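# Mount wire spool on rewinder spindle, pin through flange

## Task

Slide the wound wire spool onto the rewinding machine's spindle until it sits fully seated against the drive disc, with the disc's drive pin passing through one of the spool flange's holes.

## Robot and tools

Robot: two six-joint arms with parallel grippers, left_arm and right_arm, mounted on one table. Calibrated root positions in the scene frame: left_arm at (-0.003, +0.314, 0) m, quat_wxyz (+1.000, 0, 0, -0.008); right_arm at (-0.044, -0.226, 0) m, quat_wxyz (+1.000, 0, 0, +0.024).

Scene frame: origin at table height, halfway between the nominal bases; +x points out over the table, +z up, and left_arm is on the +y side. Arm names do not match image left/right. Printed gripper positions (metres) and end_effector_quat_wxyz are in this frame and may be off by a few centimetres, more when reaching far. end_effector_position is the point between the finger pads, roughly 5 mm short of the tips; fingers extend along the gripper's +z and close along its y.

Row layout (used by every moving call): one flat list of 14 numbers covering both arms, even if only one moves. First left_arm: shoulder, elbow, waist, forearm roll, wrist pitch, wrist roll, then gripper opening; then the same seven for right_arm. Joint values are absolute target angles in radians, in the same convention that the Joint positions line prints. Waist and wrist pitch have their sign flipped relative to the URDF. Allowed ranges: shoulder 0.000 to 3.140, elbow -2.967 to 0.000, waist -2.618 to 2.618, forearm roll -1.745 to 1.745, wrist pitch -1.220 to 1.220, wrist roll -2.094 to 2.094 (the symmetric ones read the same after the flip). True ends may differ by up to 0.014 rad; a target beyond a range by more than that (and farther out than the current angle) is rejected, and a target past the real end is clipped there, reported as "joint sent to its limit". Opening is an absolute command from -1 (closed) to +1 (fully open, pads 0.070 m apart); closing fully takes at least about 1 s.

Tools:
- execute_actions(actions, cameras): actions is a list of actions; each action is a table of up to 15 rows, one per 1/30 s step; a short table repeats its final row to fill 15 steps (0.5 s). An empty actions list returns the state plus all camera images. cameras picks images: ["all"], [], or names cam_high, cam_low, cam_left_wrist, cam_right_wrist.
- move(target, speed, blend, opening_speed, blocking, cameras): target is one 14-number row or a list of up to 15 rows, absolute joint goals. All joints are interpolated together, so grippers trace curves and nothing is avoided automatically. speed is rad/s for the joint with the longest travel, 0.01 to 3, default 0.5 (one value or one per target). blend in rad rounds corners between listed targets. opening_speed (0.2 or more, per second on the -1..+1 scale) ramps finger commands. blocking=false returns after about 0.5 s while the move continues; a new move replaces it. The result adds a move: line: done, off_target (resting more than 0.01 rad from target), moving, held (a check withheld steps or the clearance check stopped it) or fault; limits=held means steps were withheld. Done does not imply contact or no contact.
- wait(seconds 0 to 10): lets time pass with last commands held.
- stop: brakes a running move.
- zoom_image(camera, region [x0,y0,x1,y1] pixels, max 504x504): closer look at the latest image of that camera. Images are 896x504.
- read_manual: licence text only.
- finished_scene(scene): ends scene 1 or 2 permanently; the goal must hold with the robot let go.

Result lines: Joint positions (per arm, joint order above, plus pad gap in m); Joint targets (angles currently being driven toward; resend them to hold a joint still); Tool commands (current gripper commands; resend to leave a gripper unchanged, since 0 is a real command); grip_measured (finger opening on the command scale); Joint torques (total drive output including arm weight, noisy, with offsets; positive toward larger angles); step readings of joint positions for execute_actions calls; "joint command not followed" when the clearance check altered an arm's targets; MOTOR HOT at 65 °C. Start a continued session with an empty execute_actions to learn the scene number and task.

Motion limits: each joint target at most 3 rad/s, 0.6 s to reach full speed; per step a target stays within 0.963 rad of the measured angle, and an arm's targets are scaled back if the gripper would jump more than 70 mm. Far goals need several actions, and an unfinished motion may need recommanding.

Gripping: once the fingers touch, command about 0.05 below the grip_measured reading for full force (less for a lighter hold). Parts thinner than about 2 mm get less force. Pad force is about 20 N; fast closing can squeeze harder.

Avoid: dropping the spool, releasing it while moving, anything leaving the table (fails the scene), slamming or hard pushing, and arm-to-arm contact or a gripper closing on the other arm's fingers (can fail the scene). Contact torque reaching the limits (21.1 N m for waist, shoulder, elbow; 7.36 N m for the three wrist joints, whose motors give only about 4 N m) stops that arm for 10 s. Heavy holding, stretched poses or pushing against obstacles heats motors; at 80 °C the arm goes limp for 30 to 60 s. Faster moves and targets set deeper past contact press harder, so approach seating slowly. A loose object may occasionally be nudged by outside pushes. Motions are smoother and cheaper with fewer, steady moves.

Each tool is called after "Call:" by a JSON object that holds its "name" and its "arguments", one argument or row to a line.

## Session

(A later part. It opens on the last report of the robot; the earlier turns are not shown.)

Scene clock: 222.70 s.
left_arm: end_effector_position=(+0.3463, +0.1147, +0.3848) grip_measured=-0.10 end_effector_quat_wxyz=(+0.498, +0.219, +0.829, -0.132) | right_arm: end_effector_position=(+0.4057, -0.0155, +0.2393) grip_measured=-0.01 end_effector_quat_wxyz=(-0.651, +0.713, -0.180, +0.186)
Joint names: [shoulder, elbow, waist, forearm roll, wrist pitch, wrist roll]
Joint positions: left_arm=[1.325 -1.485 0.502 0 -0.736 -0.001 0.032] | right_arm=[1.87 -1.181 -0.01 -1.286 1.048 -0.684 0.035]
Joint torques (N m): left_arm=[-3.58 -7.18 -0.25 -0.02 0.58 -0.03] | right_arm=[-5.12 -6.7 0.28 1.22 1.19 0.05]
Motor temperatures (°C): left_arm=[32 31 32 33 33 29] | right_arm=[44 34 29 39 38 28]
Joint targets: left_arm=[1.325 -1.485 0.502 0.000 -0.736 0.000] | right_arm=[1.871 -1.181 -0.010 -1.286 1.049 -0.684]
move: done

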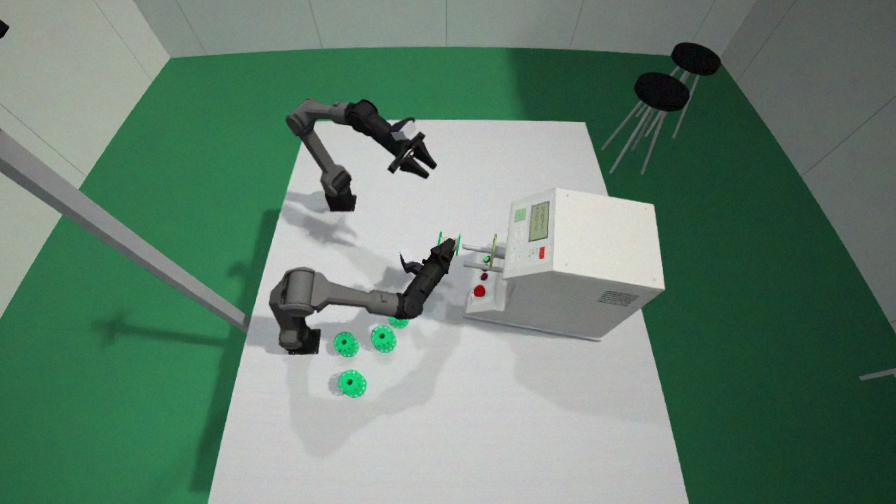

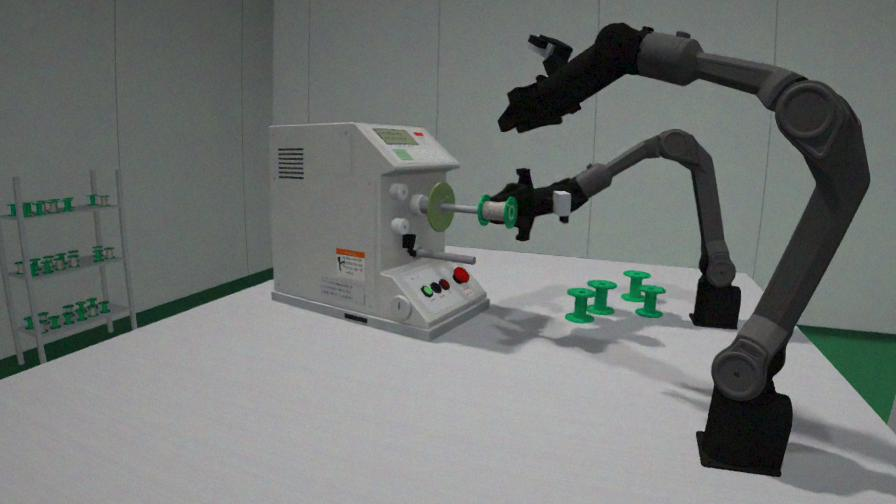

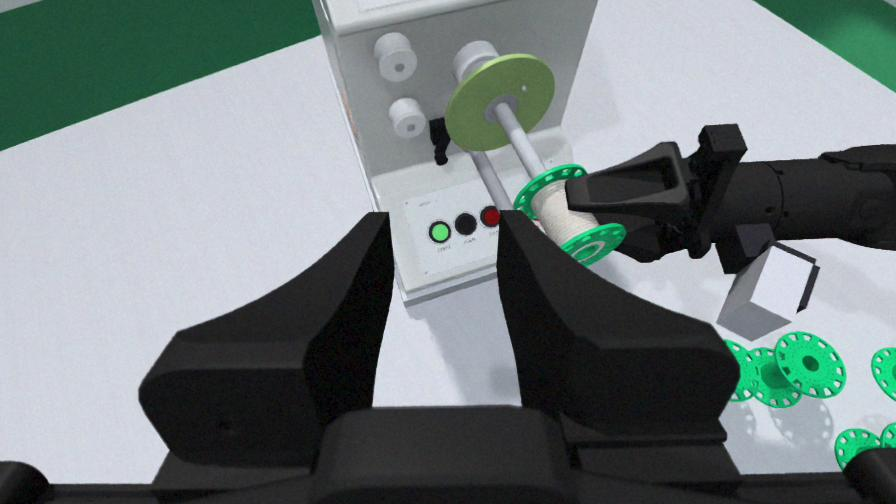

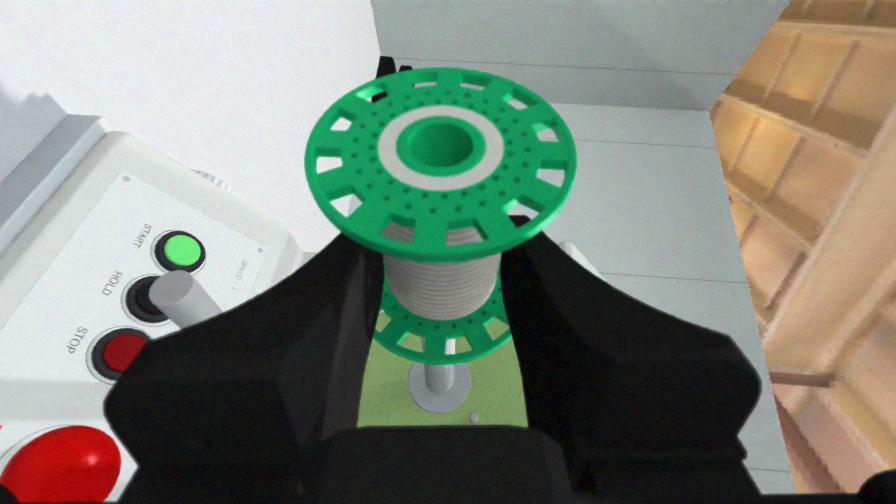

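Call:
{"name": "zoom_image", "arguments": {
  "camera": "cam_high",
  "region": [428, 224, 508, 269]
}}

Call:
{"name": "zoom_image", "arguments": {
  "camera": "cam_low",
  "region": [420, 170, 530, 250]
}}

Call:
{"name": "zoom_image", "arguments": {
  "camera": "cam_left_wrist",
  "region": [440, 40, 640, 280]
}}

Call:
{"name": "zoom_image", "arguments": {
  "camera": "cam_right_wrist",
  "region": [340, 290, 540, 430]
}}

Scaled by 6.300 from the camera's 896x504 image, which has a finer 1280x720 frame.

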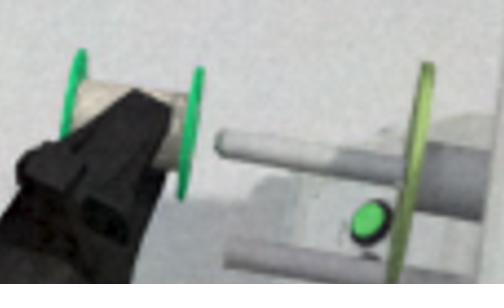

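Scaled by 4.582 from the camera's 896x504 image, which has a finer 1280x720 frame.

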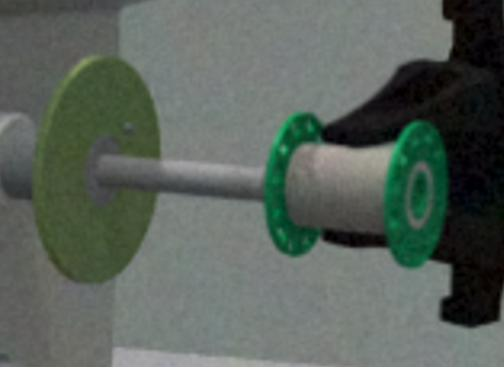

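Scaled by 2.100 from the camera's 896x504 image, which has a finer 1280x720 frame.

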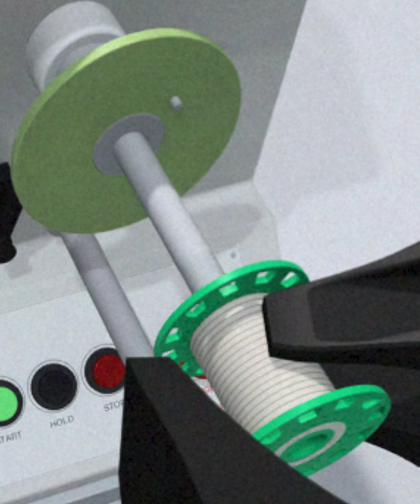

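Scaled by 2.520 from the camera's 896x504 image, which has a finer 1280x720 frame.

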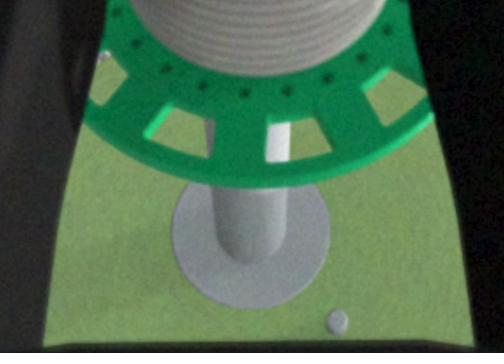

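Call:
{"name": "zoom_image", "arguments": {
  "camera": "cam_high",
  "region": [436, 230, 500, 266]
}}

Call:
{"name": "zoom_image", "arguments": {
  "camera": "cam_left_wrist",
  "region": [480, 80, 640, 280]
}}

Scaled by 7.875 from the camera's 896x504 image, which has a finer 1280x720 frame.

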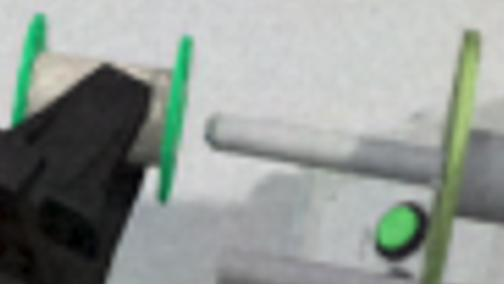

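Scaled by 2.520 from the camera's 896x504 image, which has a finer 1280x720 frame.

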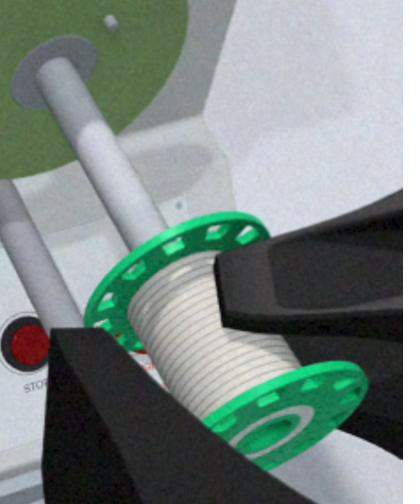

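Call:
{"name": "zoom_image", "arguments": {
  "camera": "cam_left_wrist",
  "region": [500, 120, 600, 230]
}}

Call:
{"name": "zoom_image", "arguments": {
  "camera": "cam_low",
  "region": [440, 180, 530, 240]
}}

Scaled by 4.582 from the camera's 896x504 image, which has a finer 1280x720 frame.

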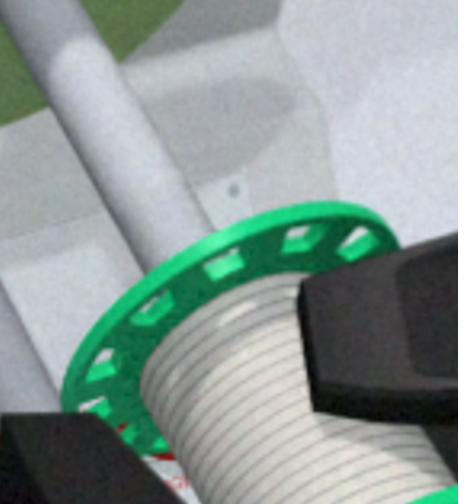

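Scaled by 5.600 from the camera's 896x504 image, which has a finer 1280x720 frame.

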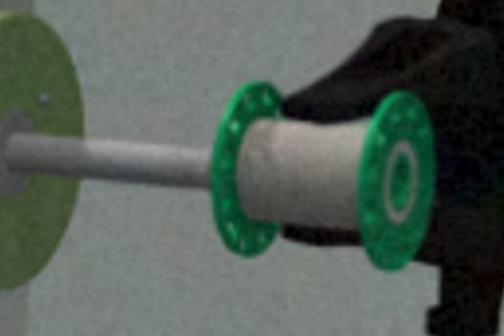

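Call:
{"name": "move", "arguments": {
  "target": [1.3254,-1.4848,0.502,0,-0.736,0,-0.10,1.8954,-1.2162,-0.0019,-1.2976,1.0526,-0.6705,-0.15],
  "speed": 0.1,
  "cameras": ["cam_high", "cam_low", "cam_left_wrist", "cam_right_wrist"]
}}

Call:
{"name": "zoom_image", "arguments": {
  "camera": "cam_high",
  "region": [440, 230, 504, 266]
}}

Call:
{"name": "zoom_image", "arguments": {
  "camera": "cam_low",
  "region": [440, 180, 530, 240]
}}

Call:
{"name": "zoom_image", "arguments": {
  "camera": "cam_left_wrist",
  "region": [490, 110, 630, 270]
}}

Call:
{"name": "zoom_image", "arguments": {
  "camera": "cam_right_wrist",
  "region": [340, 270, 540, 430]
}}

Scene clock: 259.13 s.
left_arm: end_effector_position=(+0.3463, +0.1147, +0.3848) grip_measured=-0.10 end_effector_quat_wxyz=(+0.498, +0.219, +0.829, -0.132) | right_arm: end_effector_position=(+0.4134, -0.0179, +0.2383) grip_measured=-0.01 end_effector_quat_wxyz=(-0.651, +0.713, -0.180, +0.186)
Joint names: [shoulder, elbow, waist, forearm roll, wrist pitch, wrist roll]
Joint positions: left_arm=[1.325 -1.485 0.502 0 -0.736 -0.001 0.031] | right_arm=[1.896 -1.216 -0.002 -1.298 1.052 -0.671 0.035]
Joint torques (N m): left_arm=[-3.62 -7.37 -0.22 -0.08 0.6 -0.03] | right_arm=[-5.72 -6.69 0.93 1.25 1.16 0]
Joint targets: left_arm=[1.325 -1.485 0.502 0.000 -0.736 0.000] | right_arm=[1.895 -1.216 -0.002 -1.298 1.053 -0.671]
move: done

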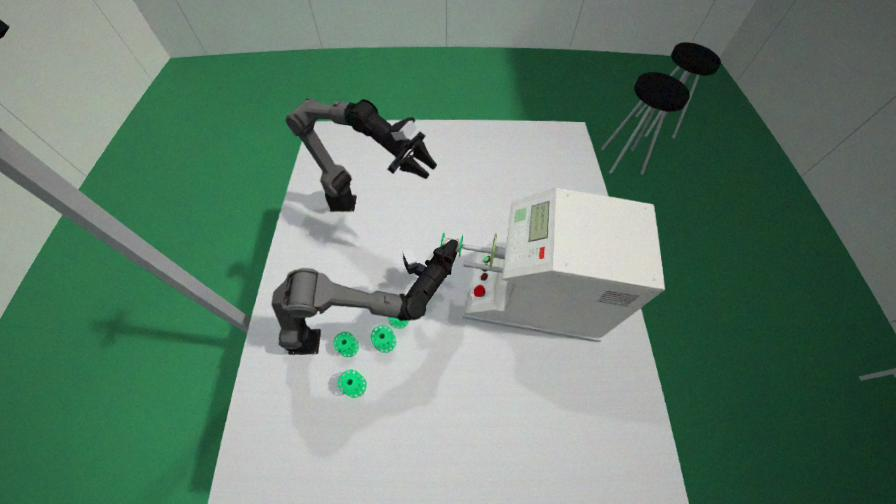

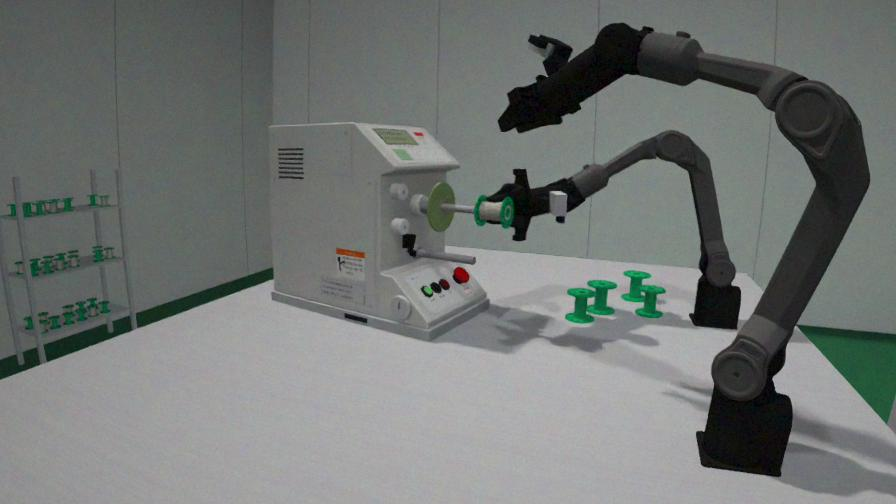

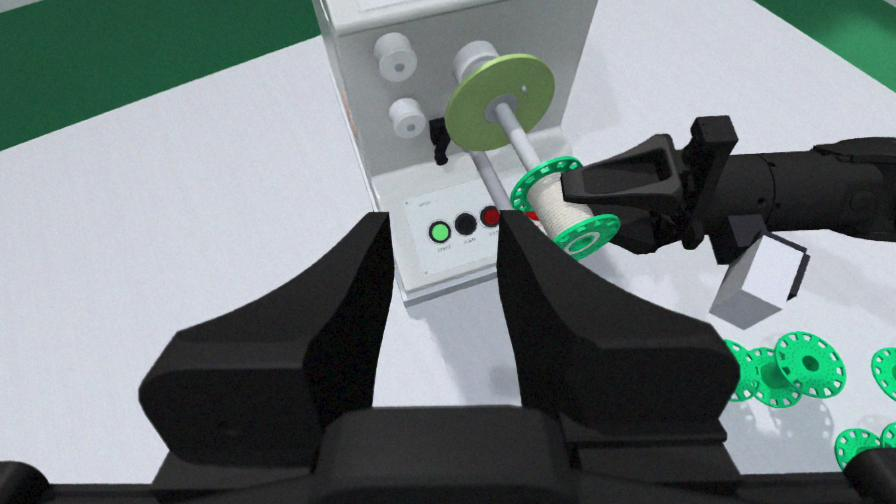

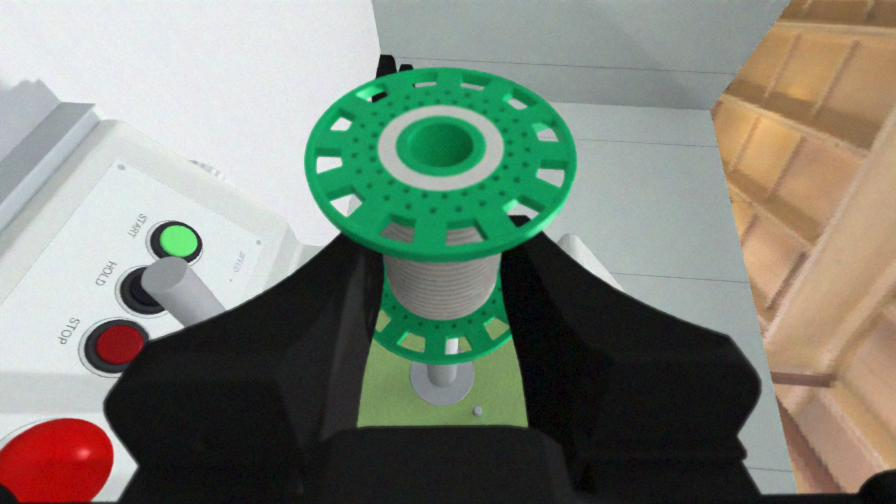

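Scaled by 7.875 from the camera's 896x504 image, which has a finer 1280x720 frame.

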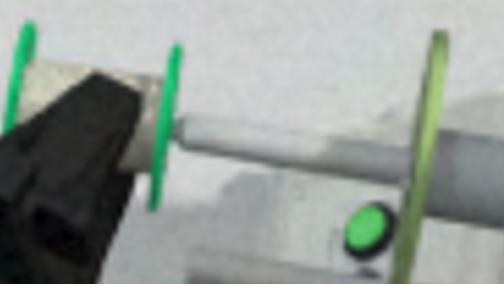

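Scaled by 5.600 from the camera's 896x504 image, which has a finer 1280x720 frame.

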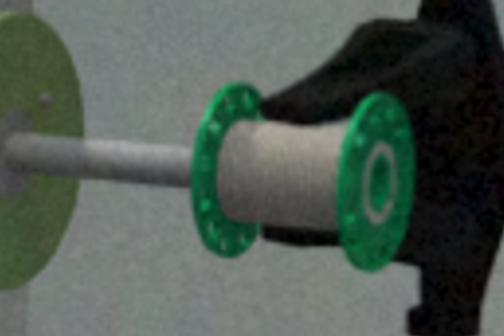

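Scaled by 3.150 from the camera's 896x504 image, which has a finer 1280x720 frame.

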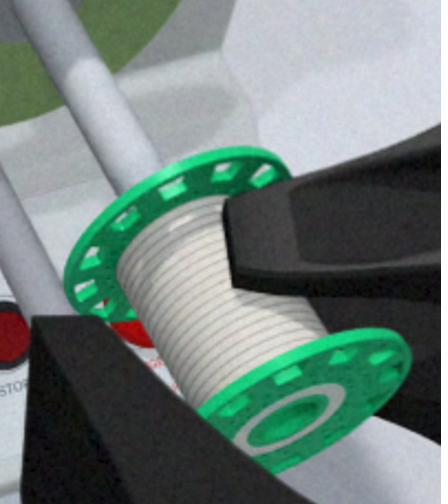

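Scaled by 2.520 from the camera's 896x504 image, which has a finer 1280x720 frame.

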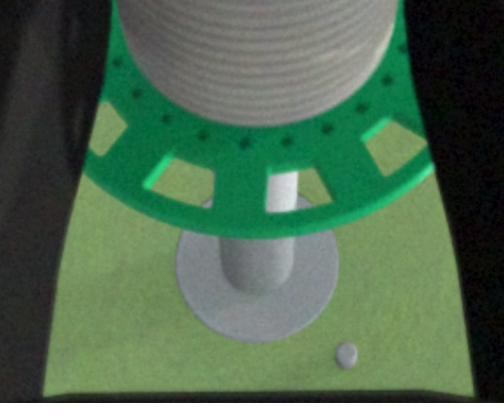

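Call:
{"name": "move", "arguments": {
  "target": [1.3254,-1.4848,0.502,0,-0.736,0,-0.10,1.9195,-1.2544,0.0031,-1.3087,1.0529,-0.6536,-0.15],
  "speed": 0.05,
  "cameras": ["cam_high", "cam_right_wrist"]
}}

Call:
{"name": "zoom_image", "arguments": {
  "camera": "cam_high",
  "region": [440, 230, 504, 266]
}}

Call:
{"name": "zoom_image", "arguments": {
  "camera": "cam_right_wrist",
  "region": [340, 270, 540, 430]
}}

Scene clock: 280.80 s.
left_arm: end_effector_position=(+0.3463, +0.1147, +0.3848) grip_measured=-0.10 end_effector_quat_wxyz=(+0.498, +0.219, +0.829, -0.132) | right_arm: end_effector_position=(+0.4218, -0.0195, +0.2379) grip_measured=-0.01 end_effector_quat_wxyz=(-0.651, +0.713, -0.181, +0.186)
Joint names: [shoulder, elbow, waist, forearm roll, wrist pitch, wrist roll]
Joint positions: left_arm=[1.325 -1.485 0.502 0 -0.736 -0.001 0.031] | right_arm=[1.921 -1.256 0.003 -1.308 1.052 -0.653 0.035]
Joint torques (N m): left_arm=[-3.71 -7.74 -0.15 -0.08 0.61 0.01] | right_arm=[-7.19 -6.85 1 1.61 1.47 -0.1]
Joint targets: left_arm=[1.325 -1.485 0.502 0.000 -0.736 0.000] | right_arm=[1.920 -1.254 0.003 -1.309 1.053 -0.654]
move: done
Images, in order (width x height): cam_high 896x504, cam_right_wrist 896x504.

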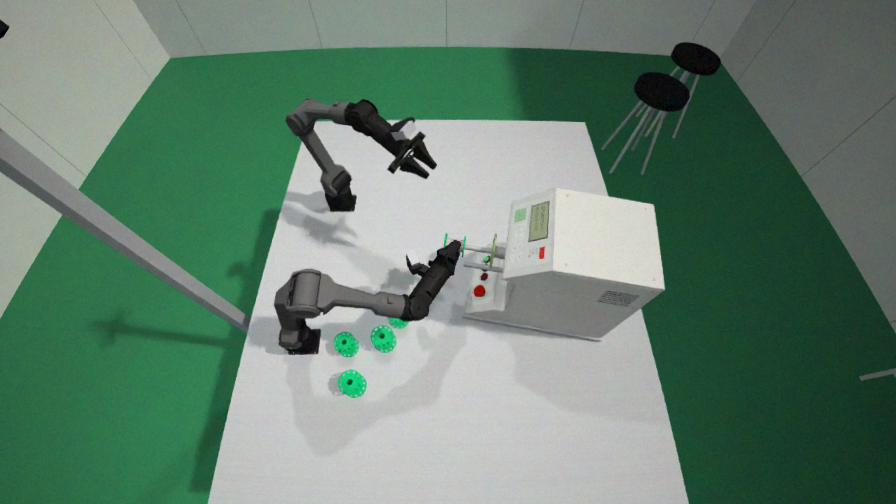

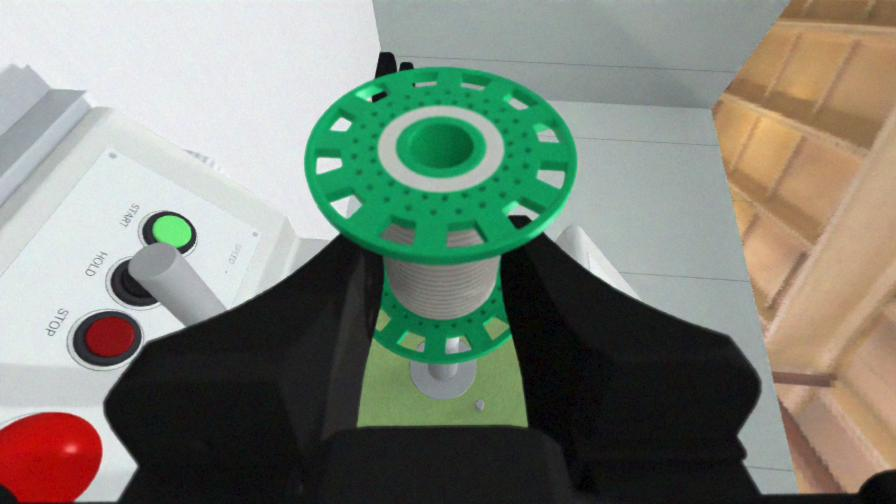

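Scaled by 7.875 from the camera's 896x504 image, which has a finer 1280x720 frame.

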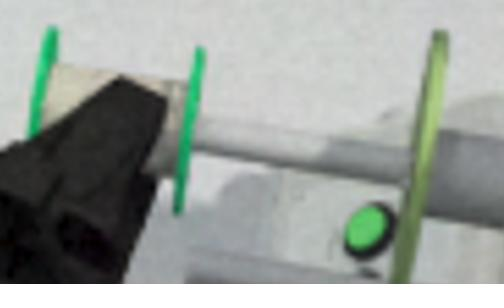

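Scaled by 2.520 from the camera's 896x504 image, which has a finer 1280x720 frame.

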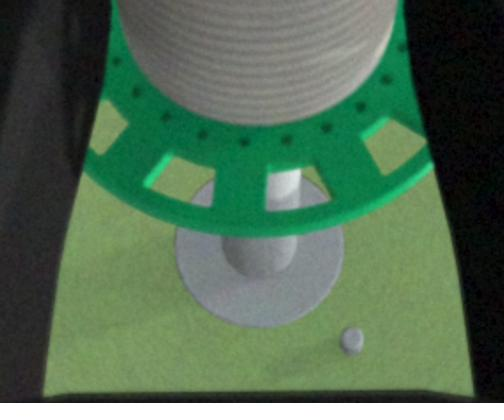

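Call:
{"name": "move", "arguments": {
  "target": [1.3254,-1.4848,0.502,0,-0.736,0,-0.10,1.9560,-1.3134,0.0102,-1.3258,1.0531,-0.6269,-0.15],
  "speed": 0.08,
  "cameras": ["cam_high", "cam_low", "cam_left_wrist", "cam_right_wrist"]
}}

Call:
{"name": "zoom_image", "arguments": {
  "camera": "cam_high",
  "region": [440, 230, 504, 266]
}}

Call:
{"name": "zoom_image", "arguments": {
  "camera": "cam_low",
  "region": [430, 180, 520, 240]
}}

Call:
{"name": "zoom_image", "arguments": {
  "camera": "cam_left_wrist",
  "region": [490, 80, 630, 260]
}}

Scene clock: 284.80 s.
left_arm: end_effector_position=(+0.3463, +0.1147, +0.3848) grip_measured=-0.10 end_effector_quat_wxyz=(+0.498, +0.219, +0.829, -0.132) | right_arm: end_effector_position=(+0.4328, -0.0208, +0.2386) grip_measured=-0.01 end_effector_quat_wxyz=(-0.652, +0.713, -0.180, +0.185)
Joint names: [shoulder, elbow, waist, forearm roll, wrist pitch, wrist roll]
Joint positions: left_arm=[1.325 -1.485 0.502 0 -0.736 -0.001 0.031] | right_arm=[1.956 -1.314 0.009 -1.326 1.054 -0.627 0.035]
Joint torques (N m): left_arm=[-3.76 -7.91 -0.12 -0.05 0.61 0.02] | right_arm=[-8.31 -9.87 2.08 2.91 1.51 -0.05]
Joint targets: left_arm=[1.325 -1.485 0.502 0.000 -0.736 0.000] | right_arm=[1.956 -1.313 0.010 -1.326 1.053 -0.627]
move: done

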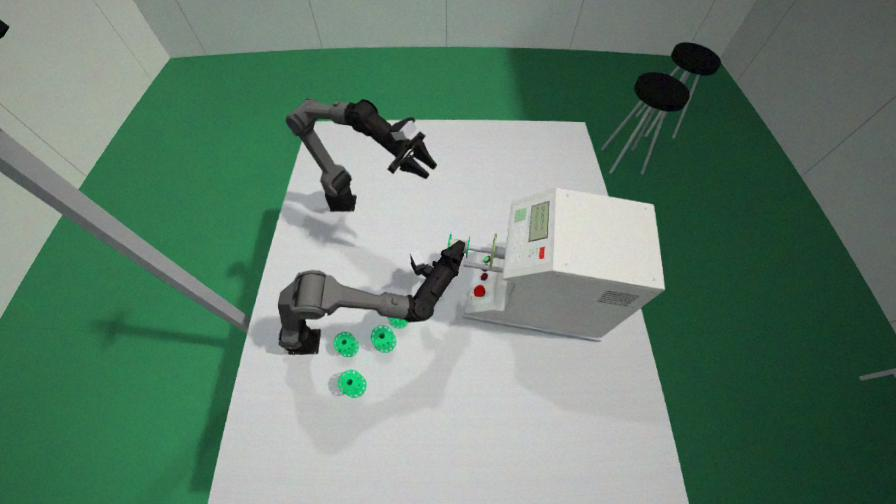

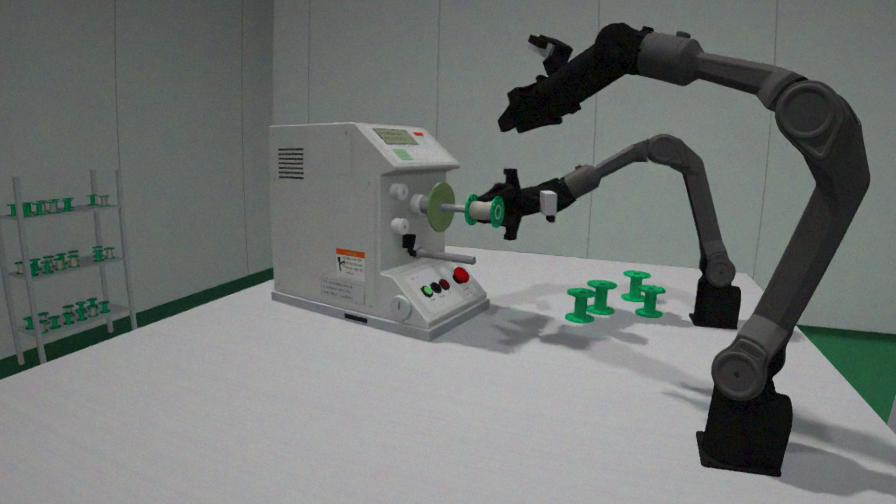

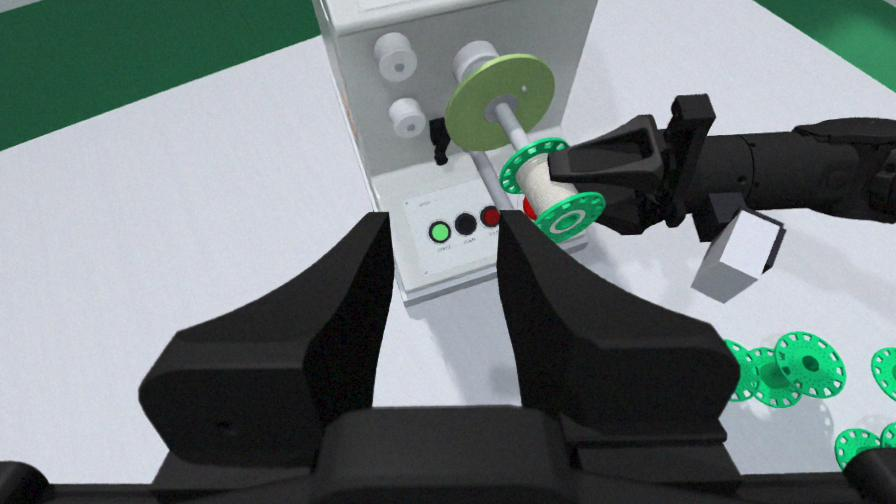

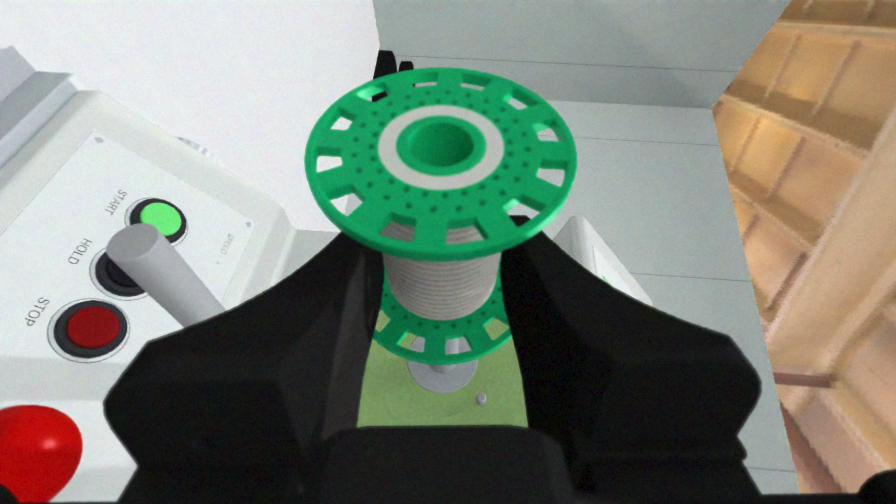

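Scaled by 7.875 from the camera's 896x504 image, which has a finer 1280x720 frame.

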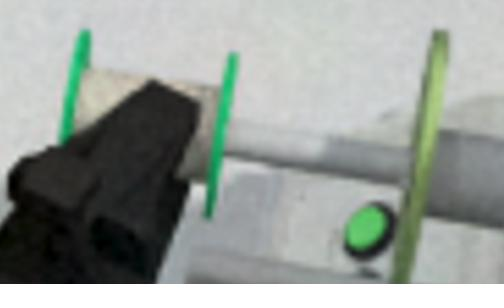

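Scaled by 5.600 from the camera's 896x504 image, which has a finer 1280x720 frame.

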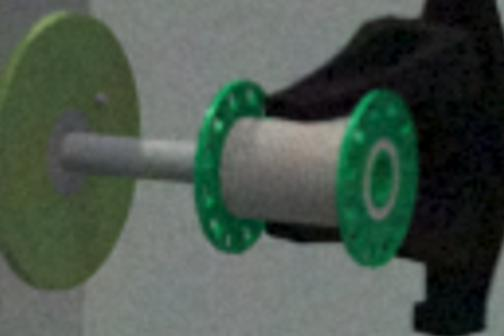

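Scaled by 2.800 from the camera's 896x504 image, which has a finer 1280x720 frame.

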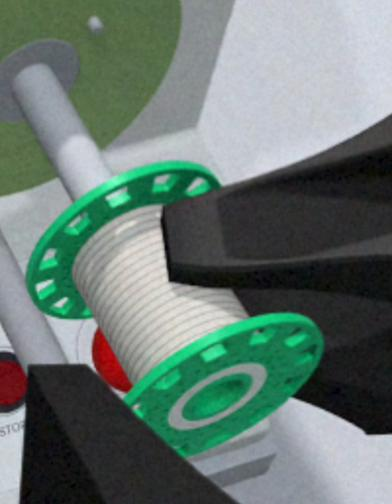

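Call:
{"name": "move", "arguments": {
  "target": [1.3254,-1.4848,0.502,0,-0.736,0,-0.10,1.9944,-1.3730,0.0169,-1.3418,1.0537,-0.6015,-0.15],
  "speed": 0.08,
  "cameras": ["cam_high", "cam_low"]
}}

Call:
{"name": "zoom_image", "arguments": {
  "camera": "cam_high",
  "region": [440, 230, 504, 266]
}}

Call:
{"name": "zoom_image", "arguments": {
  "camera": "cam_low",
  "region": [420, 180, 510, 240]
}}

Scene clock: 294.83 s.
left_arm: end_effector_position=(+0.3463, +0.1147, +0.3848) grip_measured=-0.10 end_effector_quat_wxyz=(+0.498, +0.219, +0.829, -0.132) | right_arm: end_effector_position=(+0.4449, -0.0234, +0.2384) grip_measured=-0.01 end_effector_quat_wxyz=(-0.652, +0.713, -0.180, +0.186)
Joint names: [shoulder, elbow, waist, forearm roll, wrist pitch, wrist roll]
Joint positions: left_arm=[1.325 -1.485 0.502 0 -0.736 -0.001 0.031] | right_arm=[1.994 -1.374 0.017 -1.341 1.054 -0.602 0.035]
Joint torques (N m): left_arm=[-3.88 -8.16 -0.02 0 0.63 0.03] | right_arm=[-8.42 -9.58 2.45 2.84 1.42 -0.01]
Motor temperatures (°C): left_arm=[32 32 32 33 33 29] | right_arm=[45 34 29 46 40 28]
Joint targets: left_arm=[1.325 -1.485 0.502 0.000 -0.736 0.000] | right_arm=[1.994 -1.373 0.017 -1.342 1.054 -0.601]
move: done
Images, in order (width x height): cam_high 896x504, cam_low 896x504.

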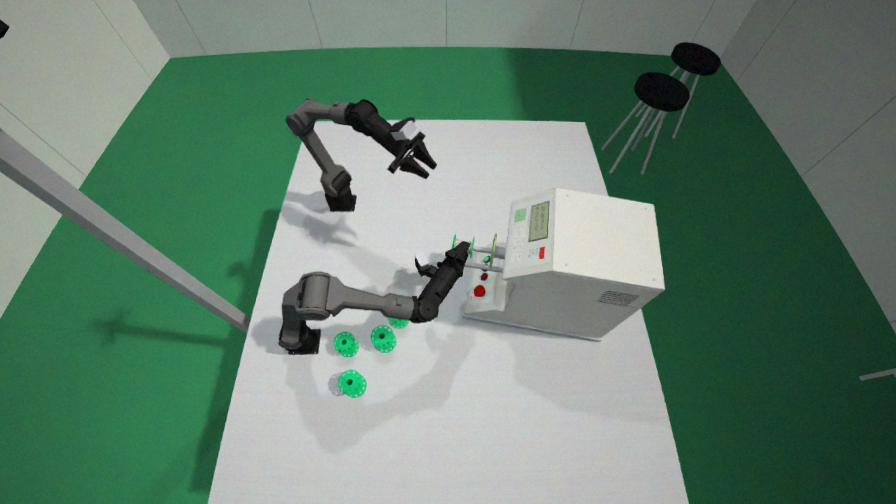

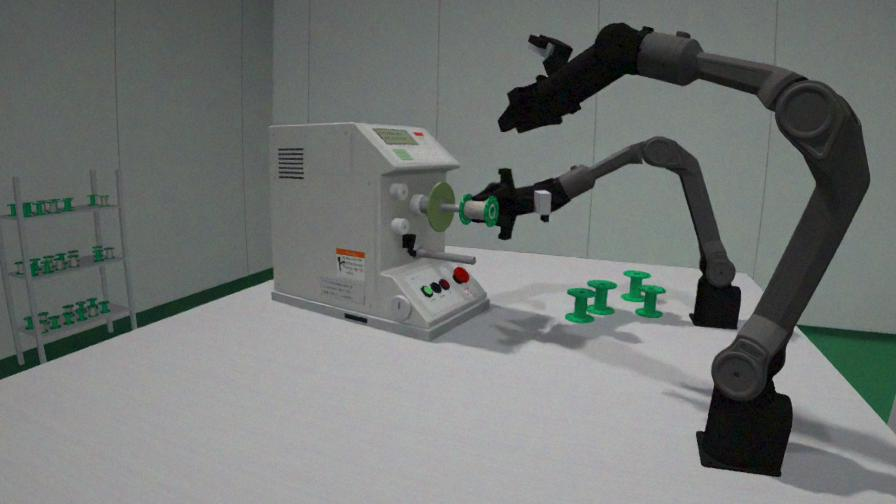

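Scaled by 7.875 from the camera's 896x504 image, which has a finer 1280x720 frame.

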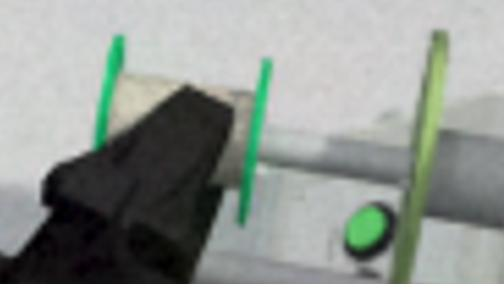

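Scaled by 5.600 from the camera's 896x504 image, which has a finer 1280x720 frame.

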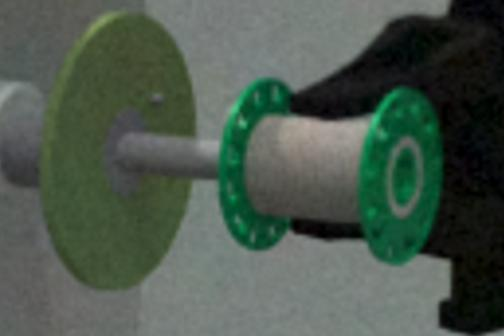

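Call:
{"name": "move", "arguments": {
  "target": [1.3254,-1.4848,0.502,0,-0.736,0,-0.10,2.0316,-1.4374,0.0227,-1.3607,1.0531,-0.5696,-0.15],
  "speed": 0.1
}}

Scene clock: 300.97 s.
left_arm: end_effector_position=(+0.3463, +0.1147, +0.3848) grip_measured=-0.10 end_effector_quat_wxyz=(+0.498, +0.219, +0.829, -0.132) | right_arm: end_effector_position=(+0.4566, -0.0252, +0.2379) grip_measured=-0.01 end_effector_quat_wxyz=(-0.652, +0.713, -0.180, +0.185)
Joint names: [shoulder, elbow, waist, forearm roll, wrist pitch, wrist roll]
Joint positions: left_arm=[1.325 -1.485 0.502 0 -0.736 -0.001 0.032] | right_arm=[2.032 -1.438 0.023 -1.36 1.053 -0.569 0.035]
Joint torques (N m): left_arm=[-3.97 -8.03 0.02 0.02 0.64 0.06] | right_arm=[-6.83 -7.08 0.29 1.59 1.04 -0.06]
Joint targets: left_arm=[1.325 -1.485 0.502 0.000 -0.736 0.000] | right_arm=[2.032 -1.437 0.023 -1.361 1.053 -0.570]
move: done

Call:
{"name": "move", "arguments": {
  "target": [1.3254,-1.4848,0.502,0,-0.736,0,-0.10,2.0704,-1.5038,0.0286,-1.3795,1.0527,-0.5373,-0.15],
  "speed": 0.1,
  "cameras": ["cam_high", "cam_low", "cam_left_wrist", "cam_right_wrist"]
}}

Call:
{"name": "zoom_image", "arguments": {
  "camera": "cam_right_wrist",
  "region": [360, 280, 530, 430]
}}

Call:
{"name": "zoom_image", "arguments": {
  "camera": "cam_high",
  "region": [440, 230, 504, 266]
}}

Call:
{"name": "zoom_image", "arguments": {
  "camera": "cam_low",
  "region": [410, 170, 510, 240]
}}

Call:
{"name": "zoom_image", "arguments": {
  "camera": "cam_left_wrist",
  "region": [430, 40, 610, 220]
}}

Scene clock: 303.30 s.
left_arm: end_effector_position=(+0.3463, +0.1147, +0.3848) grip_measured=-0.10 end_effector_quat_wxyz=(+0.498, +0.219, +0.829, -0.132) | right_arm: end_effector_position=(+0.4683, -0.0271, +0.2381) grip_measured=-0.01 end_effector_quat_wxyz=(-0.652, +0.713, -0.180, +0.185)
Joint names: [shoulder, elbow, waist, forearm roll, wrist pitch, wrist roll]
Joint positions: left_arm=[1.325 -1.485 0.502 0 -0.736 -0.001 0.032] | right_arm=[2.071 -1.504 0.028 -1.379 1.053 -0.537 0.035]
Joint torques (N m): left_arm=[-3.97 -7.96 0.08 0.01 0.64 0.07] | right_arm=[-7.84 -8.64 -1.96 2.27 1.29 -0.03]
Joint targets: left_arm=[1.325 -1.485 0.502 0.000 -0.736 0.000] | right_arm=[2.070 -1.504 0.029 -1.379 1.053 -0.537]
move: done

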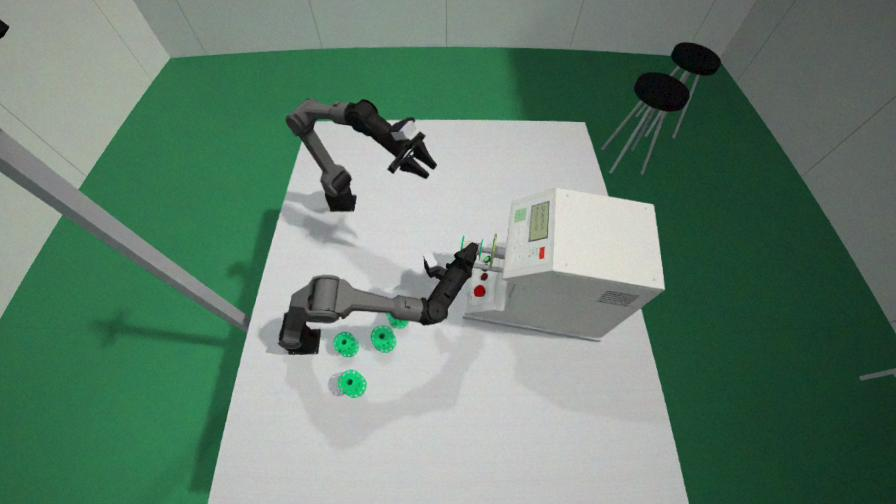

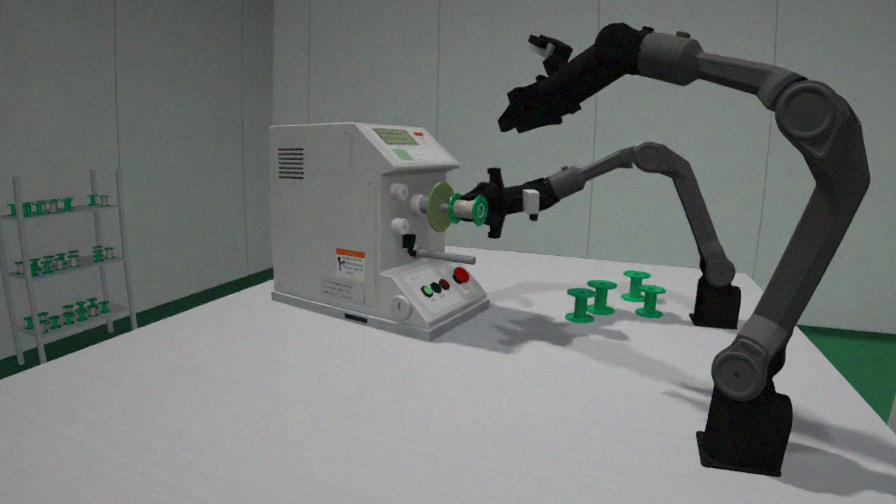

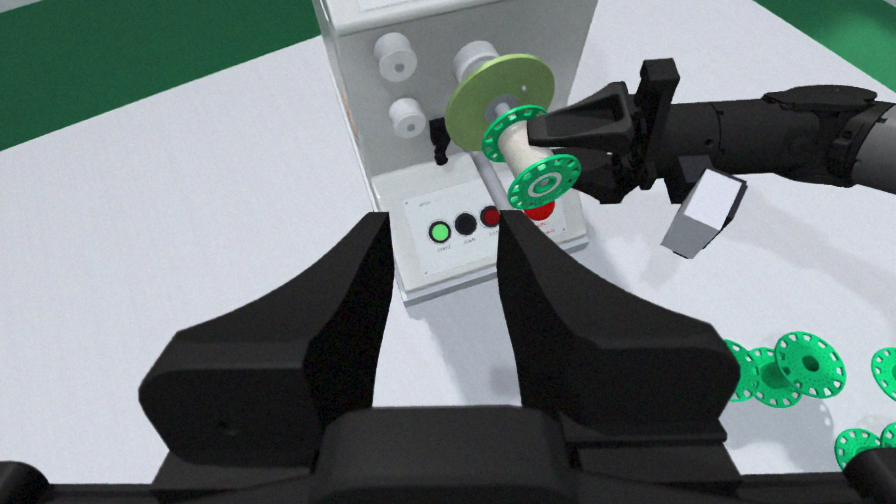

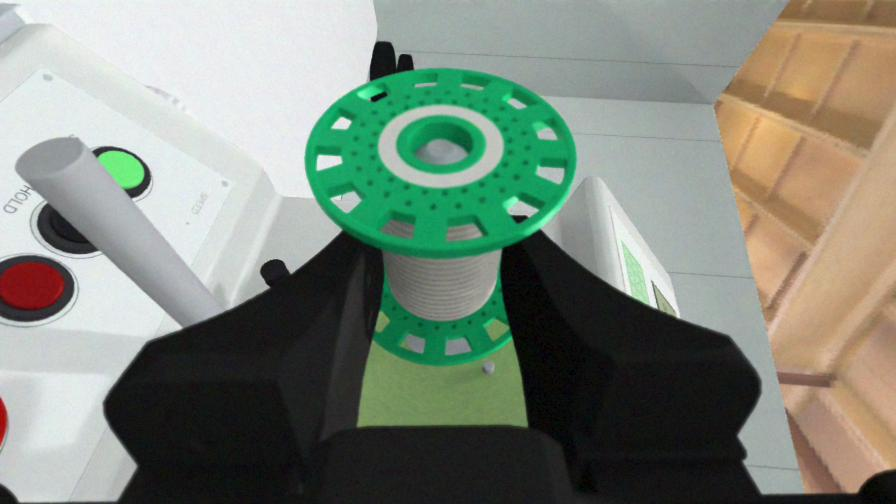

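Scaled by 2.965 from the camera's 896x504 image, which has a finer 1280x720 frame.

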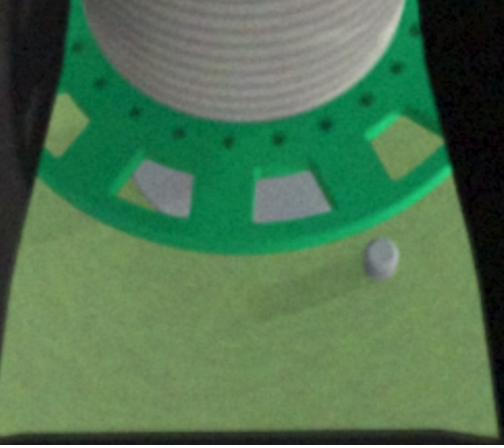

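Scaled by 7.875 from the camera's 896x504 image, which has a finer 1280x720 frame.

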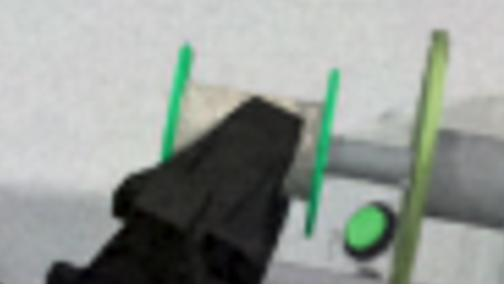

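Scaled by 5.040 from the camera's 896x504 image, which has a finer 1280x720 frame.

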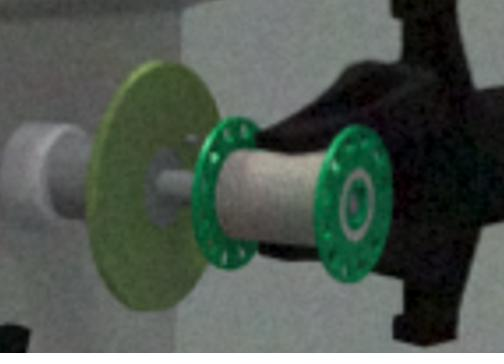

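Scaled by 2.800 from the camera's 896x504 image, which has a finer 1280x720 frame.

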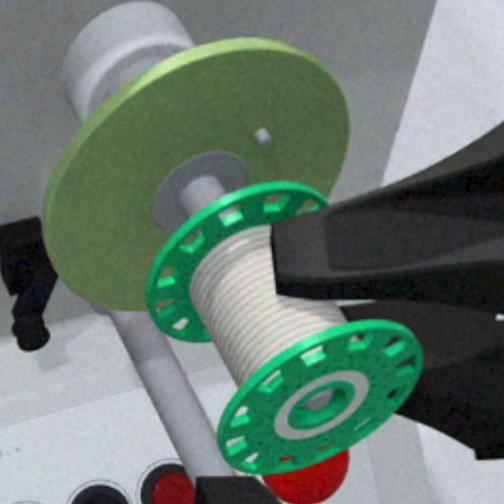

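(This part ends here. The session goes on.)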